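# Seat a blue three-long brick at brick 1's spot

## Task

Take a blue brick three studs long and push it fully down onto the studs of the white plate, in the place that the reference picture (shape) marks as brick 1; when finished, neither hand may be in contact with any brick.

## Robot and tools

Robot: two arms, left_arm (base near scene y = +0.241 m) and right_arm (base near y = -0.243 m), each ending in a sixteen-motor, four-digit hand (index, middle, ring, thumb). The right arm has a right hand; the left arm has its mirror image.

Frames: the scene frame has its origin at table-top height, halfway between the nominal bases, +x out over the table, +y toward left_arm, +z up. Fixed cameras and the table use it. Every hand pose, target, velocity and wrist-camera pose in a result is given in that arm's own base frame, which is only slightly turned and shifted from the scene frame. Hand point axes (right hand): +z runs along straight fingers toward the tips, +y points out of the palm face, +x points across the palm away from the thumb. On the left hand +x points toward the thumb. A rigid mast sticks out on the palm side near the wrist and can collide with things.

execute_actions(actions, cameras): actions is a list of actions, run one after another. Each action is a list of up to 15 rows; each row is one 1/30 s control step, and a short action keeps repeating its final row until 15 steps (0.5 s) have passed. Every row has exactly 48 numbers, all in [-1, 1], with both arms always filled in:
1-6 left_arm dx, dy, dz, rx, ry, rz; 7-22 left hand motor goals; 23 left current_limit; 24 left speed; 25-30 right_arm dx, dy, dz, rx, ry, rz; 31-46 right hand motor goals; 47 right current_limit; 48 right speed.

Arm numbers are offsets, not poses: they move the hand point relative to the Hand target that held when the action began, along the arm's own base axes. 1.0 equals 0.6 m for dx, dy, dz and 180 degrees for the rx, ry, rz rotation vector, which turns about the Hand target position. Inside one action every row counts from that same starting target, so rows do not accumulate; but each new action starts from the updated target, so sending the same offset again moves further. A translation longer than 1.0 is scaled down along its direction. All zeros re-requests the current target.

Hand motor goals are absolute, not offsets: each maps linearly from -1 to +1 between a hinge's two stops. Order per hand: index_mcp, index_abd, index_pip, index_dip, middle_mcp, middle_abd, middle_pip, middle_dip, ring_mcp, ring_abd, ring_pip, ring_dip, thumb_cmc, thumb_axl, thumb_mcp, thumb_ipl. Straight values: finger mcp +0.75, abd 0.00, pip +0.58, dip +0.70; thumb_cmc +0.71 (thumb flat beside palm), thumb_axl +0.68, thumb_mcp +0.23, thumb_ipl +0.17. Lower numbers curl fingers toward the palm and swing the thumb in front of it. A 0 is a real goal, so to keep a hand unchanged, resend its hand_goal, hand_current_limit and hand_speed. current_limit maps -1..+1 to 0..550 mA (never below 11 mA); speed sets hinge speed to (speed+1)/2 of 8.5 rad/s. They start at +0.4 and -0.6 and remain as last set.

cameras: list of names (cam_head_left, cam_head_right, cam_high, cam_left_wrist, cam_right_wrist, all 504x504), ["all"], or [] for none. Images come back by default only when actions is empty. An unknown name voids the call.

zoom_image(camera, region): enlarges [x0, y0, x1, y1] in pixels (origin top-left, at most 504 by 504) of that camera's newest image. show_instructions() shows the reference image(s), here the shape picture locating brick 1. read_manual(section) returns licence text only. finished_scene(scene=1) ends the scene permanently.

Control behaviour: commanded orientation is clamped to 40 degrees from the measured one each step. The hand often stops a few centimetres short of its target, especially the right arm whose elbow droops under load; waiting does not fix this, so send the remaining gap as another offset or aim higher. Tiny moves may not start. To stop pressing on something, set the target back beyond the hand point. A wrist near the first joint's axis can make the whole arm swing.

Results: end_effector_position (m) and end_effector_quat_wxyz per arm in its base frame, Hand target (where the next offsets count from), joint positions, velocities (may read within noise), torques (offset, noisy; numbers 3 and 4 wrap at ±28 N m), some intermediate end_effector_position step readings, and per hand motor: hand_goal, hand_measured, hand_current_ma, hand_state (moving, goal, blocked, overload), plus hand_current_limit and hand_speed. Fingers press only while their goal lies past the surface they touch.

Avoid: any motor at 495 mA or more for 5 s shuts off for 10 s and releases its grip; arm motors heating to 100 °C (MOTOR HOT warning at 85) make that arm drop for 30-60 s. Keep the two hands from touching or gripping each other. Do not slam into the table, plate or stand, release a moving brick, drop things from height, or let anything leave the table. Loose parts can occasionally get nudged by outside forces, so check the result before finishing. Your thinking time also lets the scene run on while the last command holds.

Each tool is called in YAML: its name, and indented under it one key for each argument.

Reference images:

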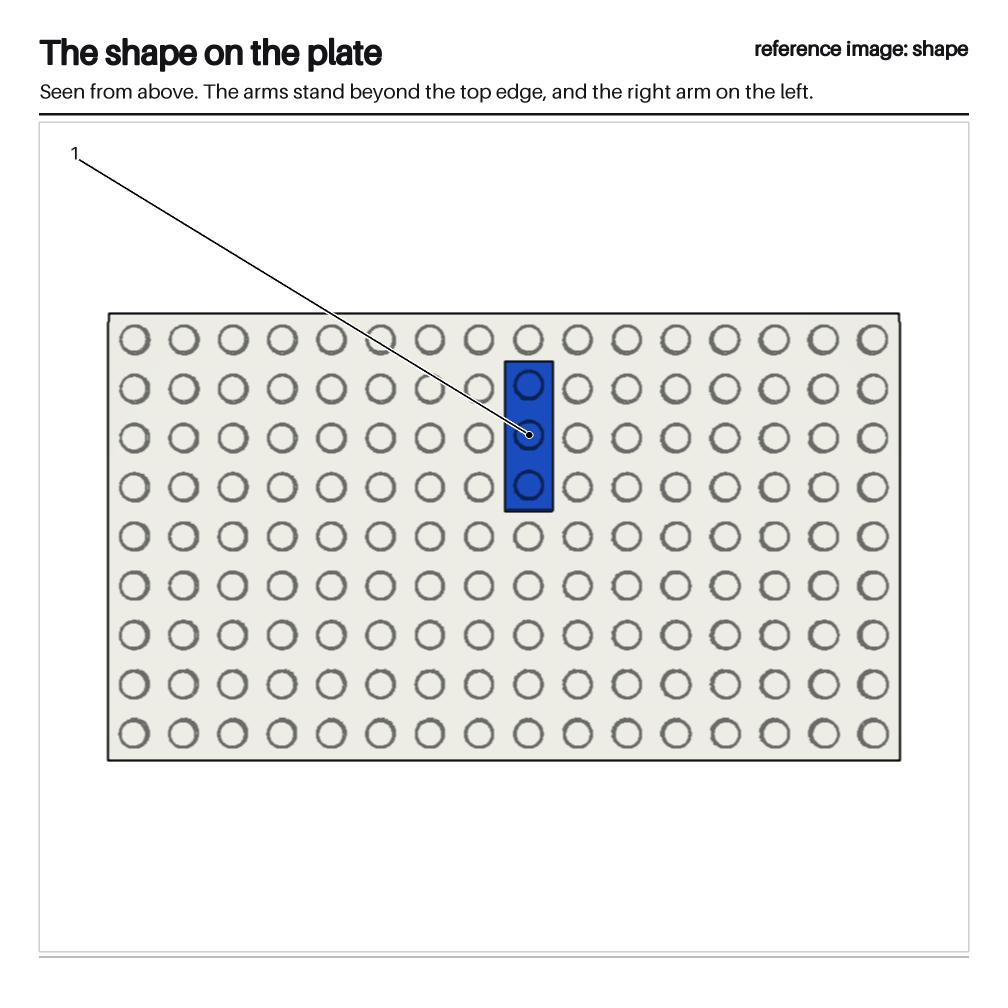

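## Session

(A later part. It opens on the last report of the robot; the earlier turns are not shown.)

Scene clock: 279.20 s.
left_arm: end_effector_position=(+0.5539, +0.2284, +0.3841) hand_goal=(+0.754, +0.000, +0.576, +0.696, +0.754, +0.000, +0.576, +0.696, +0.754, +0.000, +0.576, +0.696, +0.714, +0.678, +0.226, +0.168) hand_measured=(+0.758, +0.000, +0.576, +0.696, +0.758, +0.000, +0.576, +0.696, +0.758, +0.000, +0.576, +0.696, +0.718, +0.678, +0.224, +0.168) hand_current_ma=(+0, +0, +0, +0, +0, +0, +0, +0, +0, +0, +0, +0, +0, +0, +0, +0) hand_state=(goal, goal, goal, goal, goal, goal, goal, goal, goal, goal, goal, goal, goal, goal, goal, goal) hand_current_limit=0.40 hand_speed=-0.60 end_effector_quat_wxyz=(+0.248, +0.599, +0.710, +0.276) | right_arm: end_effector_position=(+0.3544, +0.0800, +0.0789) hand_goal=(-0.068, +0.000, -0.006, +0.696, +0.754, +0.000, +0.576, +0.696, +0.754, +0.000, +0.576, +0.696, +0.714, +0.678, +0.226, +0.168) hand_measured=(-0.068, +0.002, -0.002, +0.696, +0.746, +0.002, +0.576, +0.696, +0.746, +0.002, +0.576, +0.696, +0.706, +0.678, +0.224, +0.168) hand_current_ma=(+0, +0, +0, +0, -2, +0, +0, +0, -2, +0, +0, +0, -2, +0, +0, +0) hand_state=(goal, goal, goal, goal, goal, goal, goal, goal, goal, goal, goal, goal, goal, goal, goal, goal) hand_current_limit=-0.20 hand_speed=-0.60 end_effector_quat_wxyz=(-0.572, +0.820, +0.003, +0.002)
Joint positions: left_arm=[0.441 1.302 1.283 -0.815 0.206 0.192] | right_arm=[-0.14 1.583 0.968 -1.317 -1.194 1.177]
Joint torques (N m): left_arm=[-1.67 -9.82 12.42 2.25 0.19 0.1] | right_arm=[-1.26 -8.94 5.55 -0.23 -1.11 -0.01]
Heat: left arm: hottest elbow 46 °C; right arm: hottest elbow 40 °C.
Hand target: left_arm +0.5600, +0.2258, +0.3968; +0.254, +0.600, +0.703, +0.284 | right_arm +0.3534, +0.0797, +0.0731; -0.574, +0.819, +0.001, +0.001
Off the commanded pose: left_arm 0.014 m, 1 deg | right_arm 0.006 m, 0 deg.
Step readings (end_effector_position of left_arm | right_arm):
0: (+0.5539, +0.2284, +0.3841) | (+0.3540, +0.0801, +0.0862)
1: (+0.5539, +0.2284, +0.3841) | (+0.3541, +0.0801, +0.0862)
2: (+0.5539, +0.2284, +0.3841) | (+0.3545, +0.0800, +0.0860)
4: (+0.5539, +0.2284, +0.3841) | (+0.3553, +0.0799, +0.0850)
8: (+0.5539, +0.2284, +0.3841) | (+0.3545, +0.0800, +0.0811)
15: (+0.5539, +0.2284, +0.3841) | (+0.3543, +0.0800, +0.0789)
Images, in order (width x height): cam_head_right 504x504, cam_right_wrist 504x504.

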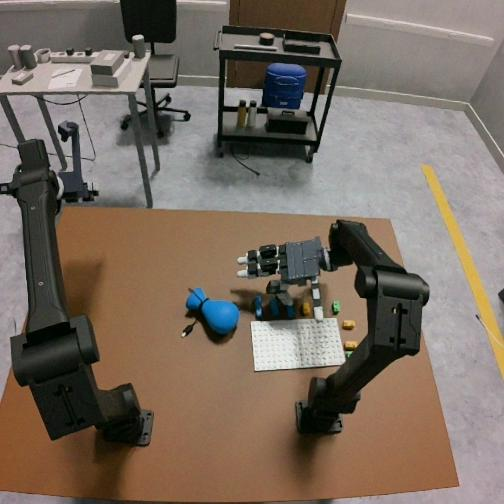

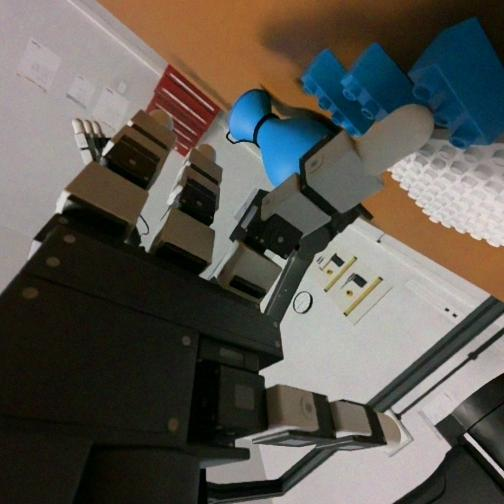

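execute_actions:
  actions:
    - [[0,0,0,0,0,0,0.754,0,0.576,0.696,0.754,0,0.576,0.696,0.754,0,0.576,0.696,0.714,0.678,0.226,0.168,0.4,-0.6,0,0,-0.01,0,0,0,-0.068,0,-0.007,0.696,0.754,0,0.576,0.696,0.754,0,0.576,0.696,0.714,0.678,0.226,0.168,-0.2,-0.6]]
  cameras: ["cam_right_wrist"]

zoom_image:
  camera: "cam_right_wrist"
  region: [334, 0, 504, 170]

Scene clock: 283.00 s.
left_arm: end_effector_position=(+0.5539, +0.2284, +0.3841) hand_goal=(+0.754, +0.000, +0.576, +0.696, +0.754, +0.000, +0.576, +0.696, +0.754, +0.000, +0.576, +0.696, +0.714, +0.678, +0.226, +0.168) hand_measured=(+0.758, +0.000, +0.576, +0.696, +0.758, +0.000, +0.576, +0.696, +0.758, +0.000, +0.576, +0.696, +0.718, +0.678, +0.224, +0.168) hand_current_ma=(+0, +0, +0, +0, +0, +0, +0, +0, +0, +0, +0, +0, +0, +0, +0, +0) hand_state=(goal, goal, goal, goal, goal, goal, goal, goal, goal, goal, goal, goal, goal, goal, goal, goal) hand_current_limit=0.40 hand_speed=-0.60 end_effector_quat_wxyz=(+0.248, +0.599, +0.710, +0.276) | right_arm: end_effector_position=(+0.3557, +0.0802, +0.0764) hand_goal=(-0.068, +0.000, -0.006, +0.696, +0.754, +0.000, +0.576, +0.696, +0.754, +0.000, +0.576, +0.696, +0.714, +0.678, +0.226, +0.168) hand_measured=(-0.068, +0.000, -0.010, +0.696, +0.746, +0.002, +0.576, +0.696, +0.746, +0.002, +0.576, +0.696, +0.706, +0.678, +0.224, +0.168) hand_current_ma=(+0, +0, -1, +0, -2, +0, +0, +0, -2, +0, +0, +0, -2, +0, +0, +0) hand_state=(goal, goal, goal, goal, goal, goal, goal, goal, goal, goal, goal, goal, goal, goal, goal, goal) hand_current_limit=-0.20 hand_speed=-0.60 end_effector_quat_wxyz=(-0.573, +0.819, +0.004, +0.005)
Joint positions: left_arm=[0.441 1.302 1.283 -0.815 0.206 0.192] | right_arm=[-0.14 1.587 0.965 -1.304 -1.196 1.177]
Joint torques (N m): left_arm=[-1.85 -9.82 12.42 2.29 0.19 0.11] | right_arm=[-1.26 -8.47 5.19 -0.08 -1.01 -0.01]
Heat: left arm: hottest elbow 47 °C; right arm: hottest elbow 39 °C.
Hand target: left_arm +0.5600, +0.2258, +0.3968; +0.254, +0.600, +0.703, +0.284 | right_arm +0.3533, +0.0798, +0.0671; -0.574, +0.819, +0.001, +0.001
Off the commanded pose: left_arm 0.014 m, 1 deg | right_arm 0.010 m, 1 deg.
Step readings (end_effector_position of left_arm | right_arm):
0: (+0.5539, +0.2284, +0.3841) | (+0.3544, +0.0800, +0.0789)
1: (+0.5539, +0.2284, +0.3841) | (+0.3544, +0.0800, +0.0788)
2: (+0.5539, +0.2284, +0.3841) | (+0.3548, +0.0800, +0.0787)
4: (+0.5539, +0.2284, +0.3841) | (+0.3554, +0.0799, +0.0778)
8: (+0.5539, +0.2284, +0.3841) | (+0.3556, +0.0802, +0.0766)
15: (+0.5539, +0.2284, +0.3841) | (+0.3557, +0.0802, +0.0764)
Images, in order (width x height): cam_right_wrist 504x504.

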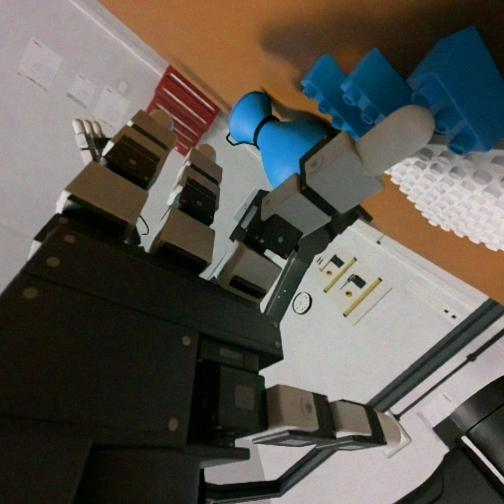

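Scaled by 2.965 from the camera's 504x504 image, which has a finer 720x720 frame.

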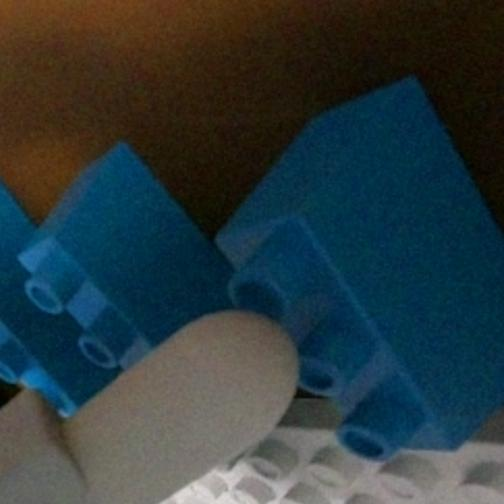

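execute_actions:
  actions:
    - [[0,0,0,0,0,0,0.754,0,0.576,0.696,0.754,0,0.576,0.696,0.754,0,0.576,0.696,0.714,0.678,0.226,0.168,0.4,-0.6,0.025,0,0,0,0,0,-0.068,0,-0.007,0.696,0.754,0,0.576,0.696,0.754,0,0.576,0.696,0.714,0.678,0.226,0.168,-0.4,-0.6]]
    - [[0,0,0,0,0,0,0.754,0,0.576,0.696,0.754,0,0.576,0.696,0.754,0,0.576,0.696,0.714,0.678,0.226,0.168,0.4,-0.6,0.025,0,0,0,0,0,-0.068,0,-0.007,0.696,0.754,0,0.576,0.696,0.754,0,0.576,0.696,0.714,0.678,0.226,0.168,-0.4,-0.6]]
  cameras: ["cam_right_wrist","cam_head_right"]

zoom_image:
  camera: "cam_right_wrist"
  region: [334, 0, 504, 170]

zoom_image:
  camera: "cam_head_right"
  region: [250, 250, 340, 340]

Scene clock: 287.80 s.
left_arm: end_effector_position=(+0.5539, +0.2284, +0.3841) hand_goal=(+0.754, +0.000, +0.576, +0.696, +0.754, +0.000, +0.576, +0.696, +0.754, +0.000, +0.576, +0.696, +0.714, +0.678, +0.226, +0.168) hand_measured=(+0.758, +0.000, +0.576, +0.696, +0.758, +0.000, +0.576, +0.696, +0.758, +0.000, +0.576, +0.696, +0.718, +0.678, +0.224, +0.168) hand_current_ma=(+0, +0, +0, +0, +0, +0, +0, +0, +0, +0, +0, +0, +0, +0, +0, +0) hand_state=(goal, goal, goal, goal, goal, goal, goal, goal, goal, goal, goal, goal, goal, goal, goal, goal) hand_current_limit=0.40 hand_speed=-0.60 end_effector_quat_wxyz=(+0.248, +0.599, +0.710, +0.276) | right_arm: end_effector_position=(+0.3628, +0.0830, +0.0717) hand_goal=(-0.068, +0.000, -0.006, +0.696, +0.754, +0.000, +0.576, +0.696, +0.754, +0.000, +0.576, +0.696, +0.714, +0.678, +0.226, +0.168) hand_measured=(-0.080, +0.022, -0.036, +0.682, +0.746, +0.002, +0.576, +0.696, +0.746, +0.002, +0.576, +0.696, +0.706, +0.678, +0.224, +0.168) hand_current_ma=(-5, +9, -20, -5, -2, +0, +0, +0, -2, +0, +0, +0, -2, +0, +0, +0) hand_state=(goal, blocked, blocked, goal, goal, goal, goal, goal, goal, goal, goal, goal, goal, goal, goal, goal) hand_current_limit=-0.40 hand_speed=-0.60 end_effector_quat_wxyz=(-0.580, +0.814, -0.021, -0.015)
Joint positions: left_arm=[0.441 1.302 1.283 -0.815 0.206 0.192] | right_arm=[-0.136 1.634 0.996 -1.304 -1.213 1.227]
Joint torques (N m): left_arm=[-1.73 -9.76 12.42 2.29 0.2 0.1] | right_arm=[-0.85 -8.18 8.99 0.12 -0.47 -0.19]
Heat: left arm: hottest elbow 47 °C; right arm: hottest elbow 39 °C.
Hand target: left_arm +0.5600, +0.2258, +0.3968; +0.254, +0.600, +0.703, +0.284 | right_arm +0.3833, +0.0797, +0.0670; -0.574, +0.819, +0.001, +0.001
Off the commanded pose: left_arm 0.014 m, 1 deg | right_arm 0.021 m, 3 deg.
Step readings (end_effector_position of left_arm | right_arm):
0: (+0.5539, +0.2284, +0.3841) | (+0.3557, +0.0802, +0.0764)
1: (+0.5539, +0.2284, +0.3841) | (+0.3557, +0.0802, +0.0763)
2: (+0.5539, +0.2284, +0.3841) | (+0.3557, +0.0803, +0.0761)
4: (+0.5539, +0.2284, +0.3841) | (+0.3557, +0.0810, +0.0751)
8: (+0.5539, +0.2284, +0.3841) | (+0.3553, +0.0826, +0.0734)
15: (+0.5539, +0.2284, +0.3841) | (+0.3552, +0.0827, +0.0733)
16: (+0.5539, +0.2284, +0.3841) | (+0.3555, +0.0826, +0.0733)
17: (+0.5539, +0.2284, +0.3841) | (+0.3564, +0.0825, +0.0735)
19: (+0.5539, +0.2284, +0.3841) | (+0.3588, +0.0823, +0.0728)
23: (+0.5539, +0.2284, +0.3841) | (+0.3624, +0.0828, +0.0719)
30: (+0.5539, +0.2284, +0.3841) | (+0.3629, +0.0830, +0.0718)
Images, in order (width x height): cam_head_right 504x504, cam_right_wrist 504x504.

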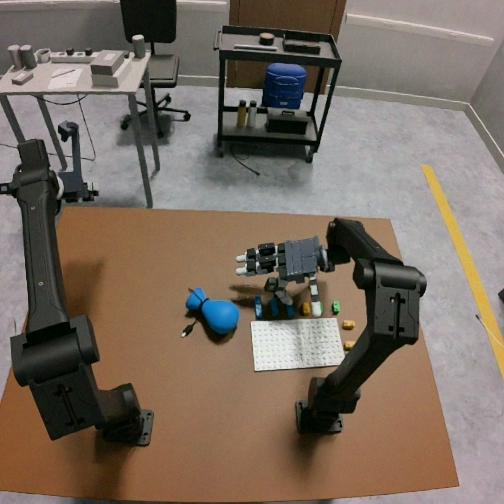

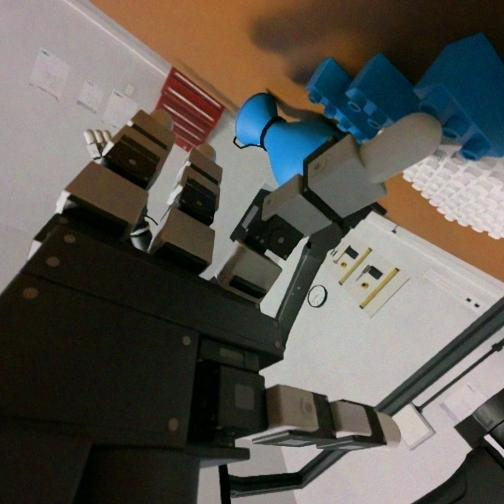

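Scaled by 2.965 from the camera's 504x504 image, which has a finer 720x720 frame.

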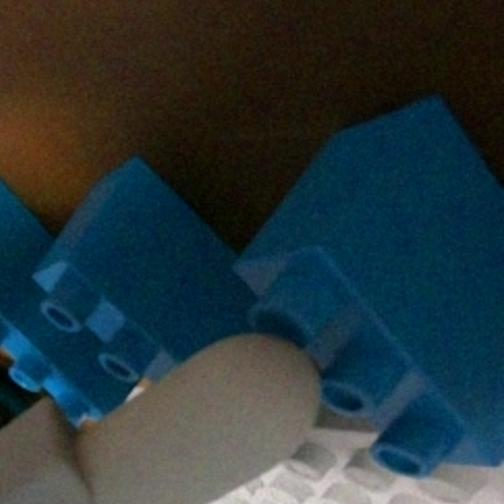

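Scaled by 5.600 from the camera's 504x504 image, which has a finer 720x720 frame.

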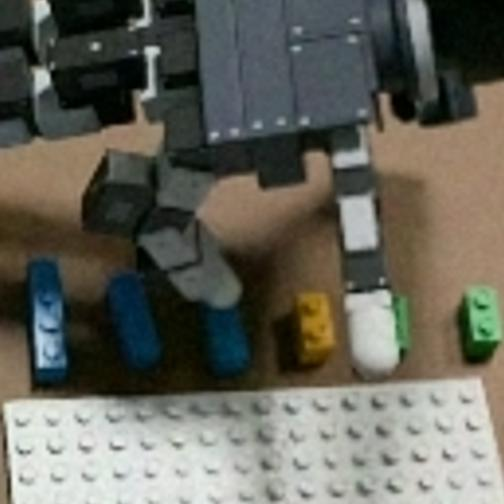

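execute_actions:
  actions:
    - [[0,0,0,0,0,0,0.754,0,0.576,0.696,0.754,0,0.576,0.696,0.754,0,0.576,0.696,0.714,0.678,0.226,0.168,0.4,-0.6,0.025,0,0.0083,0,0,0,-0.068,0,-0.007,0.696,0.754,0,0.576,0.696,0.754,0,0.576,0.696,0.714,0.678,0.226,0.168,-0.4,-0.6]]
    - [[0,0,0,0,0,0,0.754,0,0.576,0.696,0.754,0,0.576,0.696,0.754,0,0.576,0.696,0.714,0.678,0.226,0.168,0.4,-0.6,0.025,0,0,0,0,0,-0.068,0,-0.007,0.696,0.754,0,0.576,0.696,0.754,0,0.576,0.696,0.714,0.678,0.226,0.168,-0.4,-0.6]]
  cameras: ["cam_right_wrist","cam_head_right"]

zoom_image:
  camera: "cam_right_wrist"
  region: [334, 0, 504, 170]

zoom_image:
  camera: "cam_head_right"
  region: [250, 250, 340, 340]

Scene clock: 291.77 s.
left_arm: end_effector_position=(+0.5539, +0.2284, +0.3841) hand_goal=(+0.754, +0.000, +0.576, +0.696, +0.754, +0.000, +0.576, +0.696, +0.754, +0.000, +0.576, +0.696, +0.714, +0.678, +0.226, +0.168) hand_measured=(+0.758, +0.000, +0.576, +0.696, +0.758, +0.000, +0.576, +0.696, +0.758, +0.000, +0.576, +0.696, +0.718, +0.678, +0.224, +0.168) hand_current_ma=(+0, +0, +0, +0, +0, +0, +0, +0, +0, +0, +0, +0, +0, +0, +0, +0) hand_state=(goal, goal, goal, goal, goal, goal, goal, goal, goal, goal, goal, goal, goal, goal, goal, goal) hand_current_limit=0.40 hand_speed=-0.60 end_effector_quat_wxyz=(+0.248, +0.599, +0.710, +0.276) | right_arm: end_effector_position=(+0.3954, +0.0803, +0.0724) hand_goal=(-0.068, +0.000, -0.006, +0.696, +0.754, +0.000, +0.576, +0.696, +0.754, +0.000, +0.576, +0.696, +0.714, +0.678, +0.226, +0.168) hand_measured=(-0.086, +0.022, -0.036, +0.682, +0.746, +0.002, +0.576, +0.696, +0.746, +0.002, +0.576, +0.696, +0.706, +0.678, +0.224, +0.168) hand_current_ma=(-8, +9, -20, -5, -2, +0, +0, +0, -2, +0, +0, +0, -2, +0, +0, +0) hand_state=(goal, blocked, blocked, goal, goal, goal, goal, goal, goal, goal, goal, goal, goal, goal, goal, goal) hand_current_limit=-0.40 hand_speed=-0.60 end_effector_quat_wxyz=(-0.578, +0.816, -0.014, -0.008)
Joint positions: left_arm=[0.441 1.302 1.283 -0.815 0.206 0.192] | right_arm=[-0.13 1.693 1.084 -1.304 -1.21 1.236]
Joint torques (N m): left_arm=[-1.85 -9.82 12.44 2.28 0.19 0.11] | right_arm=[-0.5 -9.47 9.4 -0.46 -0.73 -0.07]
Heat: left arm: hottest elbow 47 °C; right arm: hottest elbow 39 °C.
Hand target: left_arm +0.5600, +0.2258, +0.3968; +0.254, +0.600, +0.703, +0.284 | right_arm +0.4133, +0.0797, +0.0721; -0.574, +0.819, +0.001, +0.001
Off the commanded pose: left_arm 0.014 m, 1 deg | right_arm 0.018 m, 2 deg.
Step readings (end_effector_position of left_arm | right_arm):
0: (+0.5539, +0.2284, +0.3841) | (+0.3628, +0.0830, +0.0717)
1: (+0.5539, +0.2284, +0.3841) | (+0.3631, +0.0830, +0.0719)
2: (+0.5539, +0.2284, +0.3841) | (+0.3637, +0.0830, +0.0719)
4: (+0.5539, +0.2284, +0.3841) | (+0.3677, +0.0822, +0.0720)
8: (+0.5539, +0.2284, +0.3841) | (+0.3774, +0.0809, +0.0722)
15: (+0.5539, +0.2284, +0.3841) | (+0.3797, +0.0808, +0.0721)
16: (+0.5539, +0.2284, +0.3841) | (+0.3800, +0.0808, +0.0723)
17: (+0.5539, +0.2284, +0.3841) | (+0.3806, +0.0808, +0.0724)
19: (+0.5539, +0.2284, +0.3841) | (+0.3843, +0.0809, +0.0724)
23: (+0.5539, +0.2284, +0.3841) | (+0.3934, +0.0803, +0.0724)
30: (+0.5539, +0.2284, +0.3841) | (+0.3954, +0.0803, +0.0724)
Images, in order (width x height): cam_head_right 504x504, cam_right_wrist 504x504.

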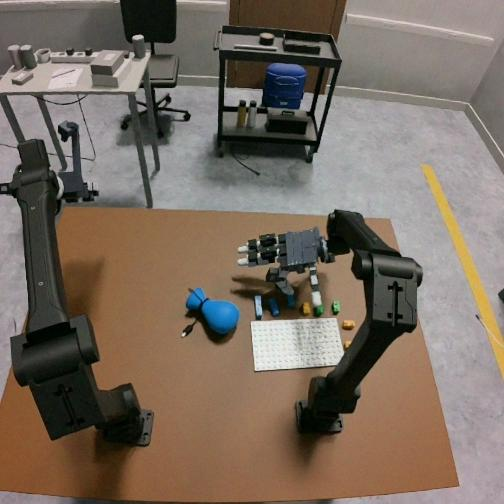

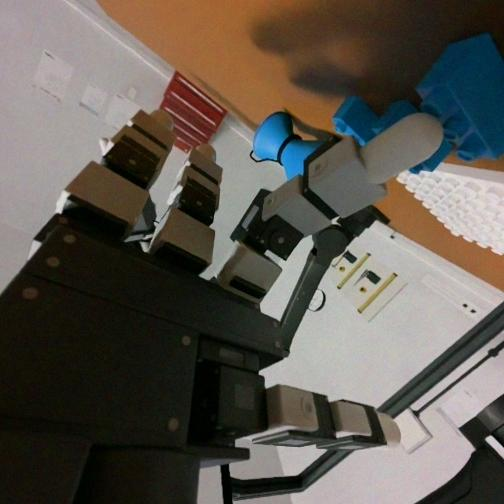

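Scaled by 2.965 from the camera's 504x504 image, which has a finer 720x720 frame.

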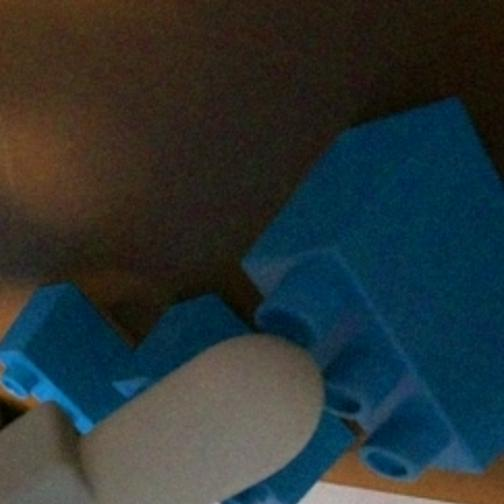

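Scaled by 5.600 from the camera's 504x504 image, which has a finer 720x720 frame.

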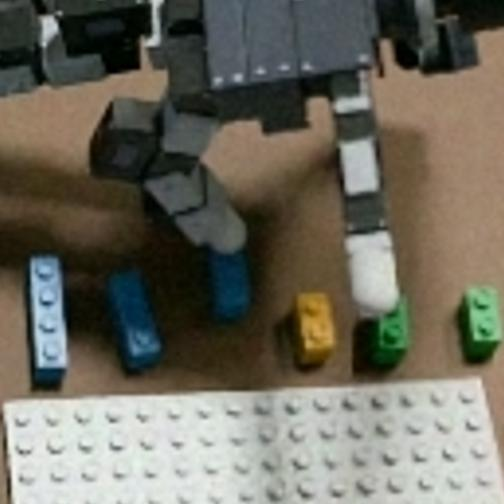

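execute_actions:
  actions:
    - [[0,0,0,0,0,0,0.754,0,0.576,0.696,0.754,0,0.576,0.696,0.754,0,0.576,0.696,0.714,0.678,0.226,0.168,0.4,-0.6,0.028,0,0,0,0,0,-0.068,0,-0.007,0.696,0.754,0,0.576,0.696,0.754,0,0.576,0.696,0.714,0.678,0.226,0.168,-0.4,-0.6]]
    - [[0,0,0,0,0,0,0.754,0,0.576,0.696,0.754,0,0.576,0.696,0.754,0,0.576,0.696,0.714,0.678,0.226,0.168,0.4,-0.6,0.028,0,0,0,0,0,-0.068,0,-0.007,0.696,0.754,0,0.576,0.696,0.754,0,0.576,0.696,0.714,0.678,0.226,0.168,-0.4,-0.6]]
  cameras: ["cam_right_wrist","cam_head_right"]

zoom_image:
  camera: "cam_right_wrist"
  region: [334, 0, 504, 170]

zoom_image:
  camera: "cam_head_right"
  region: [250, 250, 340, 340]

Scene clock: 295.20 s.
left_arm: end_effector_position=(+0.5539, +0.2284, +0.3841) hand_goal=(+0.754, +0.000, +0.576, +0.696, +0.754, +0.000, +0.576, +0.696, +0.754, +0.000, +0.576, +0.696, +0.714, +0.678, +0.226, +0.168) hand_measured=(+0.758, +0.000, +0.576, +0.696, +0.758, +0.000, +0.576, +0.696, +0.758, +0.000, +0.576, +0.696, +0.718, +0.678, +0.224, +0.168) hand_current_ma=(+0, +0, +0, +0, +0, +0, +0, +0, +0, +0, +0, +0, +0, +0, +0, +0) hand_state=(goal, goal, goal, goal, goal, goal, goal, goal, goal, goal, goal, goal, goal, goal, goal, goal) hand_current_limit=0.40 hand_speed=-0.60 end_effector_quat_wxyz=(+0.248, +0.599, +0.710, +0.276) | right_arm: end_effector_position=(+0.4302, +0.0791, +0.0727) hand_goal=(-0.068, +0.000, -0.006, +0.696, +0.754, +0.000, +0.576, +0.696, +0.754, +0.000, +0.576, +0.696, +0.714, +0.678, +0.226, +0.168) hand_measured=(-0.088, +0.022, -0.036, +0.682, +0.746, +0.002, +0.576, +0.696, +0.746, +0.002, +0.576, +0.696, +0.706, +0.678, +0.224, +0.168) hand_current_ma=(-10, +9, -20, -5, -2, +0, +0, +0, -2, +0, +0, +0, -2, +0, +0, +0) hand_state=(goal, blocked, blocked, goal, goal, goal, goal, goal, goal, goal, goal, goal, goal, goal, goal, goal) hand_current_limit=-0.40 hand_speed=-0.60 end_effector_quat_wxyz=(-0.576, +0.817, -0.013, -0.006)
Joint positions: left_arm=[0.441 1.302 1.283 -0.815 0.206 0.192] | right_arm=[-0.122 1.763 1.185 -1.309 -1.21 1.261]
Joint torques (N m): left_arm=[-1.79 -9.82 12.44 2.26 0.19 0.11] | right_arm=[-0.62 -10.64 9.61 -0.53 -0.85 -0.06]
Heat: left arm: hottest elbow 47 °C; right arm: hottest elbow 39 °C.
Hand target: left_arm +0.5600, +0.2258, +0.3968; +0.254, +0.600, +0.703, +0.284 | right_arm +0.4469, +0.0798, +0.0721; -0.574, +0.819, +0.001, +0.001
Off the commanded pose: left_arm 0.014 m, 1 deg | right_arm 0.017 m, 2 deg.
Step readings (end_effector_position of left_arm | right_arm):
0: (+0.5539, +0.2284, +0.3841) | (+0.3954, +0.0803, +0.0724)
1: (+0.5539, +0.2284, +0.3841) | (+0.3957, +0.0803, +0.0725)
2: (+0.5539, +0.2284, +0.3841) | (+0.3964, +0.0803, +0.0725)
4: (+0.5539, +0.2284, +0.3841) | (+0.4006, +0.0801, +0.0725)
8: (+0.5539, +0.2284, +0.3841) | (+0.4107, +0.0795, +0.0724)
15: (+0.5539, +0.2284, +0.3841) | (+0.4129, +0.0794, +0.0726)
16: (+0.5539, +0.2284, +0.3841) | (+0.4131, +0.0794, +0.0725)
17: (+0.5539, +0.2284, +0.3841) | (+0.4140, +0.0794, +0.0728)
19: (+0.5539, +0.2284, +0.3841) | (+0.4180, +0.0793, +0.0726)
23: (+0.5539, +0.2284, +0.3841) | (+0.4281, +0.0790, +0.0725)
30: (+0.5539, +0.2284, +0.3841) | (+0.4302, +0.0791, +0.0726)
Images, in order (width x height): cam_head_right 504x504, cam_right_wrist 504x504.

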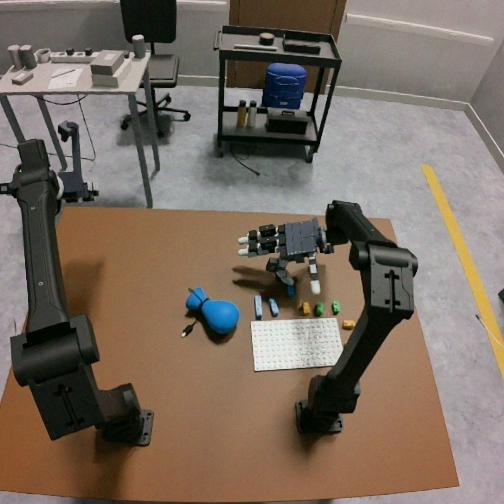

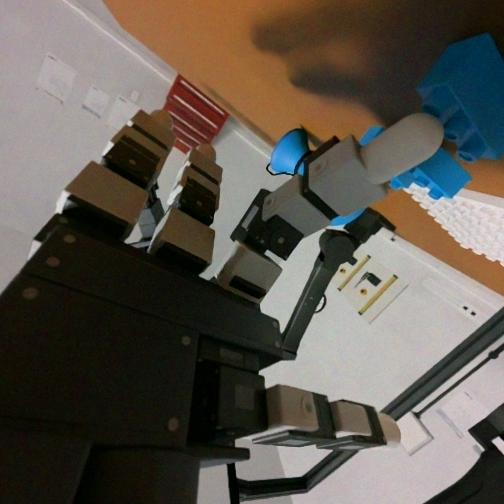

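Scaled by 2.965 from the camera's 504x504 image, which has a finer 720x720 frame.

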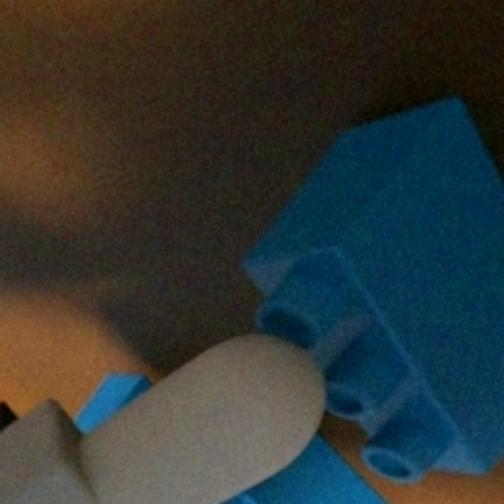

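Scaled by 5.600 from the camera's 504x504 image, which has a finer 720x720 frame.

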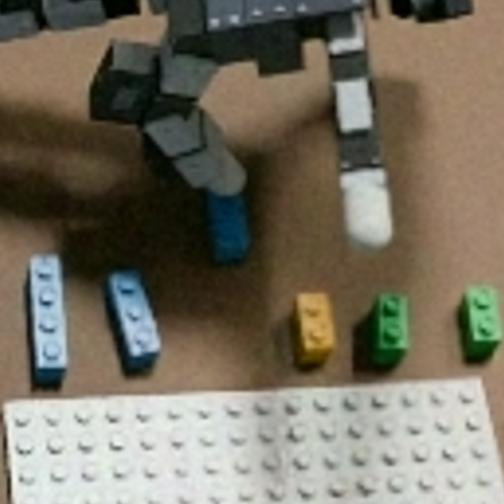

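execute_actions:
  actions:
    - [[0,0,0,0,0,0,0.754,0,0.576,0.696,0.754,0,0.576,0.696,0.754,0,0.576,0.696,0.714,0.678,0.226,0.168,0.4,-0.6,0,0,0.06,0,0,0,-0.068,0,-0.007,0.696,0.754,0,0.576,0.696,0.754,0,0.576,0.696,0.714,0.678,0.226,0.168,-0.4,-0.6]]
    - [[0,0,0,0,0,0,0.754,0,0.576,0.696,0.754,0,0.576,0.696,0.754,0,0.576,0.696,0.714,0.678,0.226,0.168,0.4,-0.6,-0.045,0.016,0.03,-0.0139,-0.0008,0.0167,0.192,-0.083,-0.65,1.0,0.192,0.083,-0.65,1.0,-0.342,0,-0.737,0.116,-0.657,0.678,-0.056,0.168,0.2,-0.6]]
    - [[0,0,0,0,0,0,0.754,0,0.576,0.696,0.754,0,0.576,0.696,0.754,0,0.576,0.696,0.714,0.678,0.226,0.168,0.4,-0.6,-0.045,0.016,0,-0.0139,-0.0008,0.0167,0.192,-0.083,-0.65,1.0,0.192,0.083,-0.65,1.0,-0.342,0,-0.737,0.116,-0.657,0.678,-0.056,0.168,0.2,-0.6]]
  cameras: ["all"]

Scene clock: 332.70 s.
left_arm: end_effector_position=(+0.5539, +0.2284, +0.3841) hand_goal=(+0.754, +0.000, +0.576, +0.696, +0.754, +0.000, +0.576, +0.696, +0.754, +0.000, +0.576, +0.696, +0.714, +0.678, +0.226, +0.168) hand_measured=(+0.758, +0.000, +0.576, +0.696, +0.758, +0.000, +0.576, +0.696, +0.758, +0.000, +0.576, +0.696, +0.718, +0.678, +0.224, +0.168) hand_current_ma=(+0, +0, +0, +0, +0, +0, +0, +0, +0, +0, +0, +0, +0, +0, +0, +0) hand_state=(goal, goal, goal, goal, goal, goal, goal, goal, goal, goal, goal, goal, goal, goal, goal, goal) hand_current_limit=0.40 hand_speed=-0.60 end_effector_quat_wxyz=(+0.248, +0.599, +0.710, +0.276) | right_arm: end_effector_position=(+0.3973, +0.0976, +0.1215) hand_goal=(+0.192, -0.082, -0.650, +1.000, +0.192, +0.084, -0.650, +1.000, -0.342, +0.000, -0.736, +0.116, -0.656, +0.678, -0.056, +0.168) hand_measured=(+0.186, -0.078, -0.642, +0.998, +0.190, +0.080, -0.644, +0.998, -0.334, +0.002, -0.730, +0.120, -0.654, +0.678, -0.054, +0.168) hand_current_ma=(-1, +0, +1, +0, +0, +0, +1, +0, +2, +0, +1, +0, +0, +0, +0, +0) hand_state=(goal, goal, goal, goal, goal, goal, goal, goal, goal, goal, goal, goal, goal, goal, goal, goal) hand_current_limit=0.20 hand_speed=-0.60 end_effector_quat_wxyz=(-0.538, +0.842, +0.037, -0.030)
Joint positions: left_arm=[0.441 1.302 1.283 -0.815 0.206 0.192] | right_arm=[-0.048 1.627 1.186 -1.44 -1.115 1.239]
Joint torques (N m): left_arm=[-1.73 -9.93 12.45 2.26 0.19 0.1] | right_arm=[-0.73 -13.04 6.16 -0.76 -0.75 -0.11]
Heat: left arm: hottest elbow 47 °C; right arm: hottest elbow 42 °C.
Hand target: left_arm +0.5600, +0.2258, +0.3968; +0.254, +0.600, +0.703, +0.284 | right_arm +0.3929, +0.0990, +0.1260; -0.537, +0.842, +0.045, -0.027
Off the commanded pose: left_arm 0.014 m, 1 deg | right_arm 0.006 m, 1 deg.
Step readings (end_effector_position of left_arm | right_arm):
0: (+0.5539, +0.2284, +0.3841) | (+0.4302, +0.0791, +0.0727)
1: (+0.5539, +0.2284, +0.3841) | (+0.4301, +0.0791, +0.0729)
2: (+0.5539, +0.2284, +0.3841) | (+0.4292, +0.0792, +0.0739)
4: (+0.5539, +0.2284, +0.3841) | (+0.4282, +0.0789, +0.0762)
8: (+0.5539, +0.2284, +0.3841) | (+0.4284, +0.0789, +0.0823)
15: (+0.5539, +0.2284, +0.3841) | (+0.4283, +0.0789, +0.0859)
16: (+0.5539, +0.2284, +0.3841) | (+0.4279, +0.0789, +0.0860)
17: (+0.5539, +0.2284, +0.3841) | (+0.4265, +0.0783, +0.0863)
19: (+0.5539, +0.2284, +0.3841) | (+0.4231, +0.0780, +0.0895)
23: (+0.5539, +0.2284, +0.3841) | (+0.4182, +0.0851, +0.1070)
30: (+0.5539, +0.2284, +0.3841) | (+0.4148, +0.0899, +0.1190)
31: (+0.5539, +0.2284, +0.3841) | (+0.4146, +0.0895, +0.1187)
32: (+0.5539, +0.2284, +0.3841) | (+0.4140, +0.0888, +0.1178)
34: (+0.5539, +0.2284, +0.3841) | (+0.4110, +0.0884, +0.1163)
38: (+0.5539, +0.2284, +0.3841) | (+0.4005, +0.0927, +0.1170)
45: (+0.5539, +0.2284, +0.3841) | (+0.3973, +0.0977, +0.1215)

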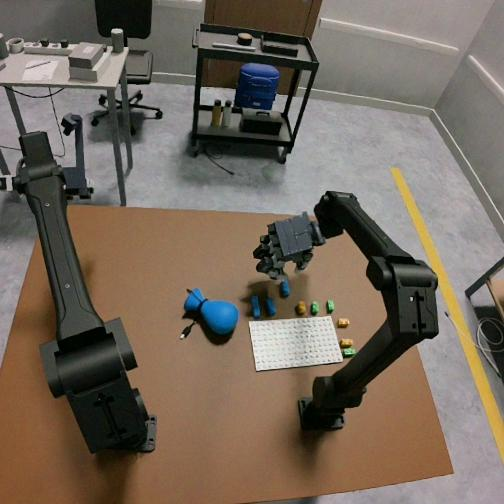

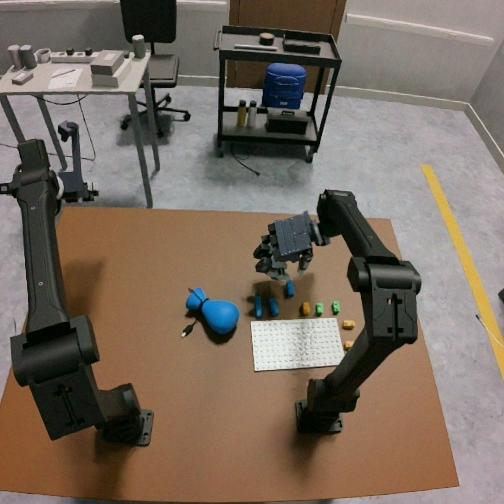

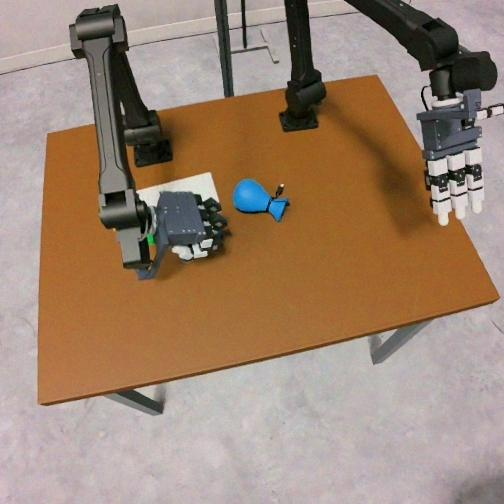

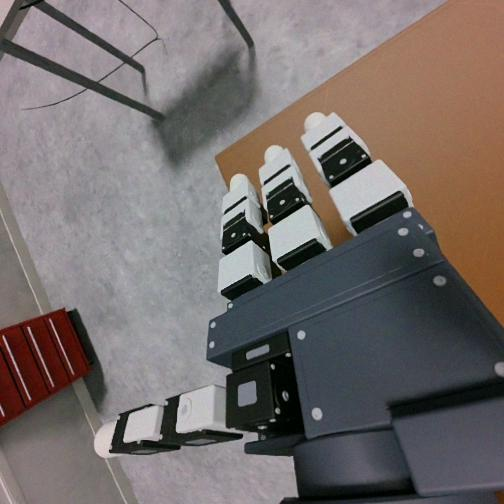

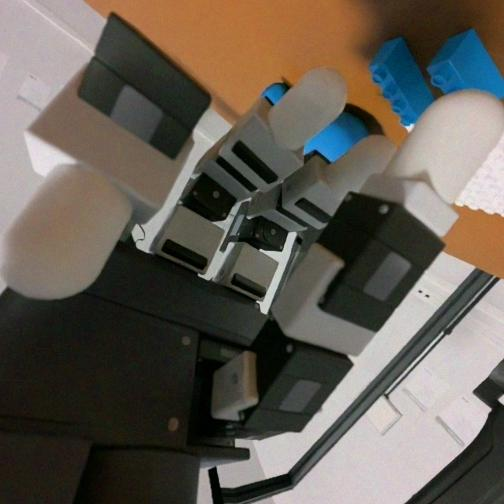

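execute_actions:
  actions:
    - [[0,0,0,0,0,0,0.754,0,0.576,0.696,0.754,0,0.576,0.696,0.754,0,0.576,0.696,0.714,0.678,0.226,0.168,0.4,-0.6,-0.0083,0,-0.0667,0,0,0,0.192,-0.083,-0.65,1.0,0.192,0.083,-0.65,1.0,-0.342,0,-0.737,0.116,-0.657,0.678,-0.056,0.168,0.2,-0.6]]
  cameras: ["cam_head_left","cam_head_right","cam_right_wrist"]

zoom_image:
  camera: "cam_head_right"
  region: [240, 230, 340, 330]

zoom_image:
  camera: "cam_head_left"
  region: [240, 230, 340, 330]

zoom_image:
  camera: "cam_right_wrist"
  region: [254, 0, 504, 250]

Scene clock: 336.50 s.
left_arm: end_effector_position=(+0.5539, +0.2284, +0.3841) hand_goal=(+0.754, +0.000, +0.576, +0.696, +0.754, +0.000, +0.576, +0.696, +0.754, +0.000, +0.576, +0.696, +0.714, +0.678, +0.226, +0.168) hand_measured=(+0.758, +0.000, +0.576, +0.696, +0.758, +0.000, +0.576, +0.696, +0.758, +0.000, +0.576, +0.696, +0.718, +0.678, +0.224, +0.168) hand_current_ma=(+0, +0, +0, +0, +0, +0, +0, +0, +0, +0, +0, +0, +0, +0, +0, +0) hand_state=(goal, goal, goal, goal, goal, goal, goal, goal, goal, goal, goal, goal, goal, goal, goal, goal) hand_current_limit=0.40 hand_speed=-0.60 end_effector_quat_wxyz=(+0.248, +0.599, +0.710, +0.276) | right_arm: end_effector_position=(+0.3887, +0.0977, +0.0918) hand_goal=(+0.192, -0.082, -0.650, +1.000, +0.192, +0.084, -0.650, +1.000, -0.342, +0.000, -0.736, +0.116, -0.656, +0.678, -0.056, +0.168) hand_measured=(+0.186, -0.078, -0.644, +0.998, +0.190, +0.082, -0.644, +0.998, -0.334, +0.002, -0.730, +0.120, -0.654, +0.678, -0.054, +0.168) hand_current_ma=(-1, +0, +1, +0, +0, +0, +1, +0, +2, +0, +1, +0, +0, +0, +0, +0) hand_state=(goal, goal, goal, goal, goal, goal, goal, goal, goal, goal, goal, goal, goal, goal, goal, goal) hand_current_limit=0.20 hand_speed=-0.60 end_effector_quat_wxyz=(-0.537, +0.842, +0.042, -0.026)
Joint positions: left_arm=[0.441 1.302 1.283 -0.815 0.206 0.192] | right_arm=[-0.048 1.637 1.113 -1.35 -1.113 1.232]
Joint torques (N m): left_arm=[-1.79 -9.82 12.42 2.26 0.2 0.1] | right_arm=[-0.91 -10.64 6.05 -0.01 -0.81 -0.07]
Heat: left arm: hottest elbow 47 °C; right arm: hottest elbow 41 °C.
Hand target: left_arm +0.5600, +0.2258, +0.3968; +0.254, +0.600, +0.703, +0.284 | right_arm +0.3879, +0.0990, +0.0860; -0.537, +0.842, +0.046, -0.027
Off the commanded pose: left_arm 0.014 m, 1 deg | right_arm 0.006 m, 0 deg.
Step readings (end_effector_position of left_arm | right_arm):
0: (+0.5539, +0.2284, +0.3841) | (+0.3973, +0.0976, +0.1215)
1: (+0.5539, +0.2284, +0.3841) | (+0.3969, +0.0976, +0.1211)
2: (+0.5539, +0.2284, +0.3841) | (+0.3963, +0.0976, +0.1192)
4: (+0.5539, +0.2284, +0.3841) | (+0.3942, +0.0978, +0.1126)
8: (+0.5539, +0.2284, +0.3841) | (+0.3859, +0.0979, +0.0977)
15: (+0.5539, +0.2284, +0.3841) | (+0.3881, +0.0978, +0.0920)
Images, in order (width x height): cam_head_left 504x504, cam_head_right 504x504, cam_right_wrist 504x504.

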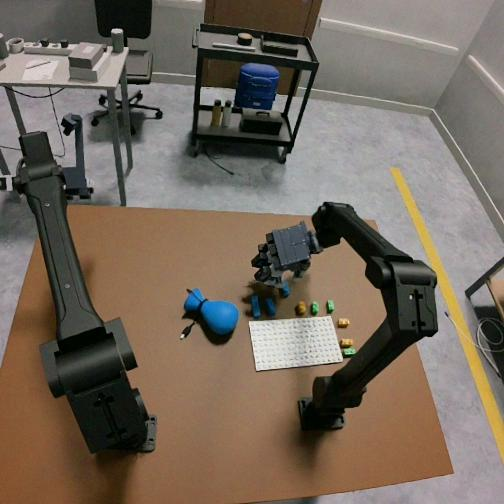

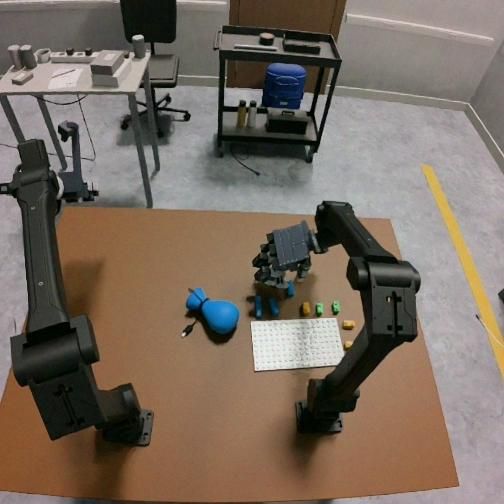

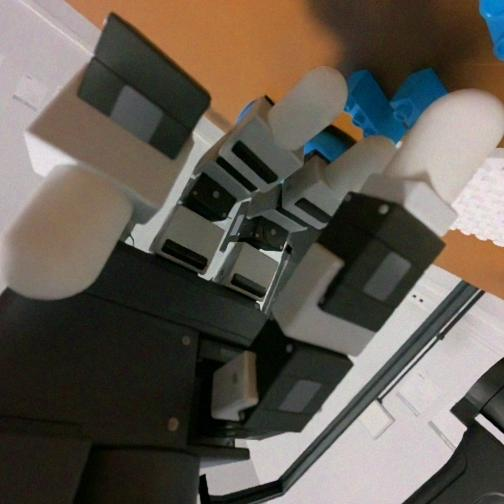

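Scaled by 5.040 from the camera's 504x504 image, which has a finer 720x720 frame.

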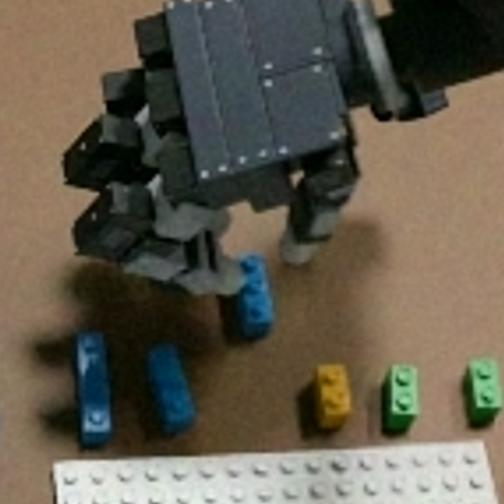

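Scaled by 5.040 from the camera's 504x504 image, which has a finer 720x720 frame.

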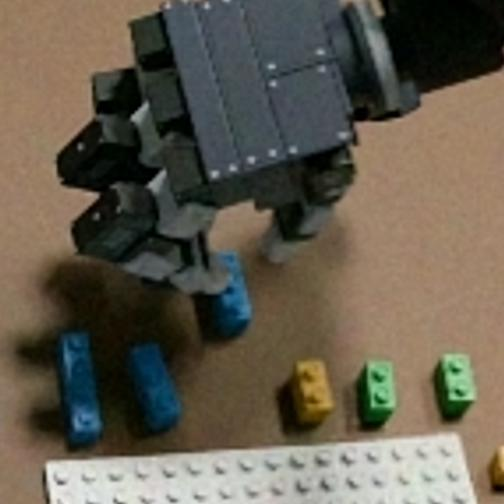

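Scaled by 2.016 from the camera's 504x504 image, which has a finer 720x720 frame.

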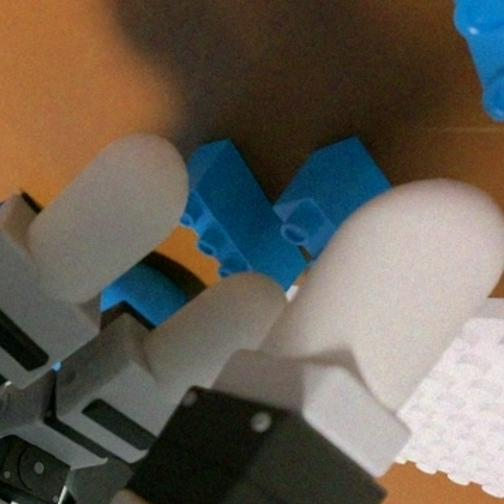

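execute_actions:
  actions:
    - [[0,0,0,0,0,0,0.754,0,0.576,0.696,0.754,0,0.576,0.696,0.754,0,0.576,0.696,0.714,0.678,0.226,0.168,0.4,-0.6,-0.003,0.006,-0.0433,0,0,0,0.192,-0.083,-0.65,1.0,0.192,0.083,-0.65,1.0,-0.342,0,-0.737,0.116,-0.657,0.678,-0.056,0.168,0.2,-0.6]]
  cameras: ["cam_head_left","cam_head_right","cam_right_wrist"]

zoom_image:
  camera: "cam_head_right"
  region: [240, 230, 340, 330]

zoom_image:
  camera: "cam_head_left"
  region: [240, 230, 340, 330]

zoom_image:
  camera: "cam_right_wrist"
  region: [254, 0, 504, 250]

Scene clock: 342.33 s.
left_arm: end_effector_position=(+0.5539, +0.2284, +0.3841) hand_goal=(+0.754, +0.000, +0.576, +0.696, +0.754, +0.000, +0.576, +0.696, +0.754, +0.000, +0.576, +0.696, +0.714, +0.678, +0.226, +0.168) hand_measured=(+0.758, +0.000, +0.576, +0.696, +0.758, +0.000, +0.576, +0.696, +0.758, +0.000, +0.576, +0.696, +0.718, +0.678, +0.224, +0.168) hand_current_ma=(+0, +0, +0, +0, +0, +0, +0, +0, +0, +0, +0, +0, +0, +0, +0, +0) hand_state=(goal, goal, goal, goal, goal, goal, goal, goal, goal, goal, goal, goal, goal, goal, goal, goal) hand_current_limit=0.40 hand_speed=-0.60 end_effector_quat_wxyz=(+0.248, +0.599, +0.710, +0.276) | right_arm: end_effector_position=(+0.3884, +0.0996, +0.0641) hand_goal=(+0.192, -0.082, -0.650, +1.000, +0.192, +0.084, -0.650, +1.000, -0.342, +0.000, -0.736, +0.116, -0.656, +0.678, -0.056, +0.168) hand_measured=(+0.186, -0.078, -0.644, +0.998, +0.190, +0.082, -0.644, +0.998, -0.334, +0.002, -0.730, +0.120, -0.654, +0.678, -0.054, +0.168) hand_current_ma=(-1, +0, +1, +0, +0, +0, +1, +0, +2, +0, +1, +0, +0, +0, +0, +0) hand_state=(goal, goal, goal, goal, goal, goal, goal, goal, goal, goal, goal, goal, goal, goal, goal, goal) hand_current_limit=0.20 hand_speed=-0.60 end_effector_quat_wxyz=(-0.536, +0.842, +0.048, -0.022)
Joint positions: left_arm=[0.441 1.302 1.283 -0.815 0.206 0.192] | right_arm=[-0.044 1.671 1.073 -1.264 -1.113 1.232]
Joint torques (N m): left_arm=[-1.85 -9.88 12.44 2.25 0.19 0.1] | right_arm=[-0.5 -10.99 5.89 -0.08 -0.92 0.07]
Heat: left arm: hottest elbow 47 °C; right arm: hottest elbow 41 °C.
Hand target: left_arm +0.5600, +0.2258, +0.3968; +0.254, +0.600, +0.703, +0.284 | right_arm +0.3862, +0.1025, +0.0601; -0.537, +0.842, +0.046, -0.027
Off the commanded pose: left_arm 0.014 m, 1 deg | right_arm 0.005 m, 1 deg.
Step readings (end_effector_position of left_arm | right_arm):
0: (+0.5539, +0.2284, +0.3841) | (+0.3887, +0.0977, +0.0918)
1: (+0.5539, +0.2284, +0.3841) | (+0.3888, +0.0977, +0.0916)
2: (+0.5539, +0.2284, +0.3841) | (+0.3895, +0.0977, +0.0904)
4: (+0.5539, +0.2284, +0.3841) | (+0.3905, +0.0979, +0.0855)
8: (+0.5539, +0.2284, +0.3841) | (+0.3880, +0.0991, +0.0726)
15: (+0.5539, +0.2284, +0.3841) | (+0.3880, +0.0997, +0.0642)
Images, in order (width x height): cam_head_left 504x504, cam_head_right 504x504, cam_right_wrist 504x504.

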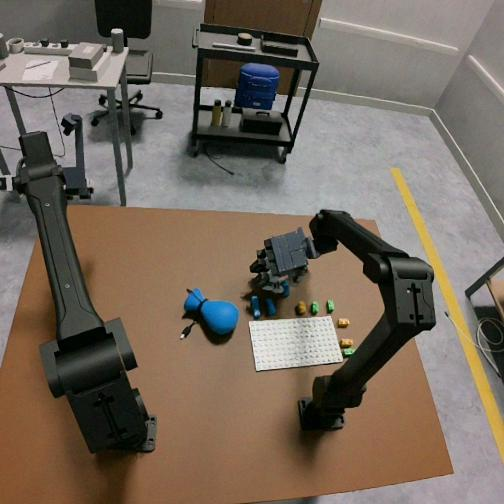

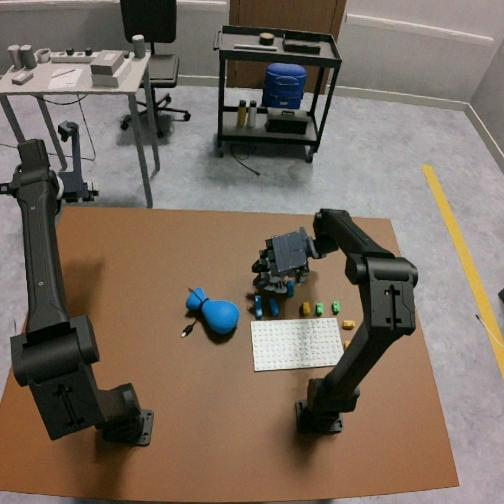

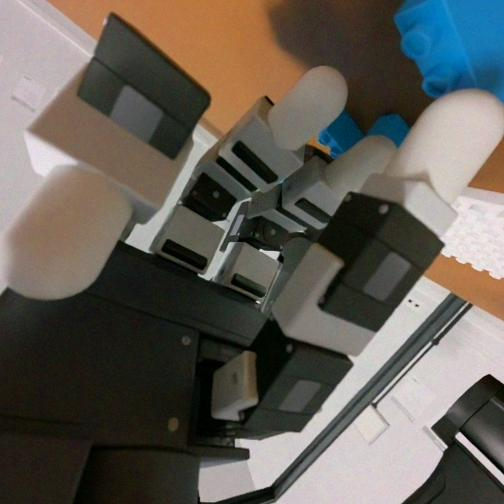

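Scaled by 5.040 from the camera's 504x504 image, which has a finer 720x720 frame.

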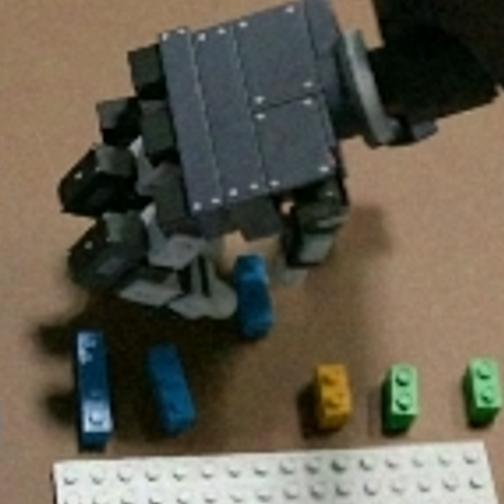

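Scaled by 5.040 from the camera's 504x504 image, which has a finer 720x720 frame.

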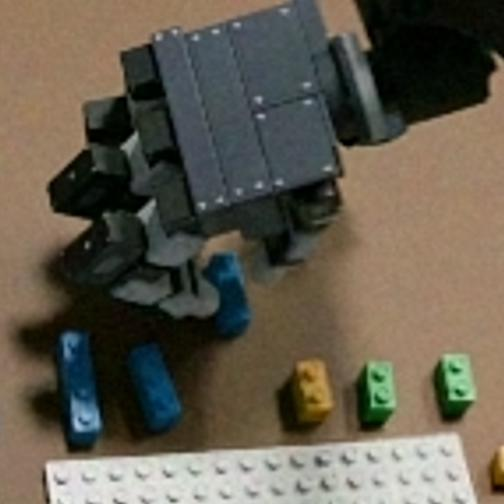

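Scaled by 2.016 from the camera's 504x504 image, which has a finer 720x720 frame.

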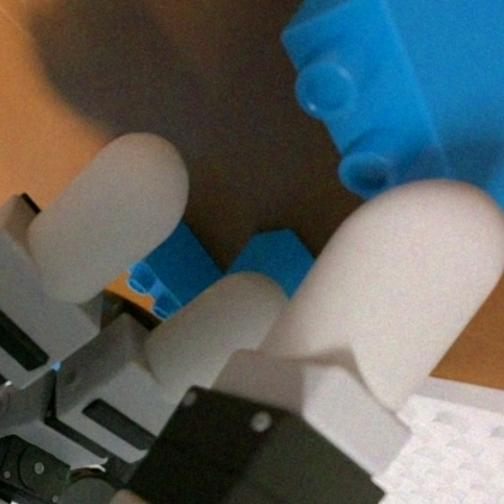

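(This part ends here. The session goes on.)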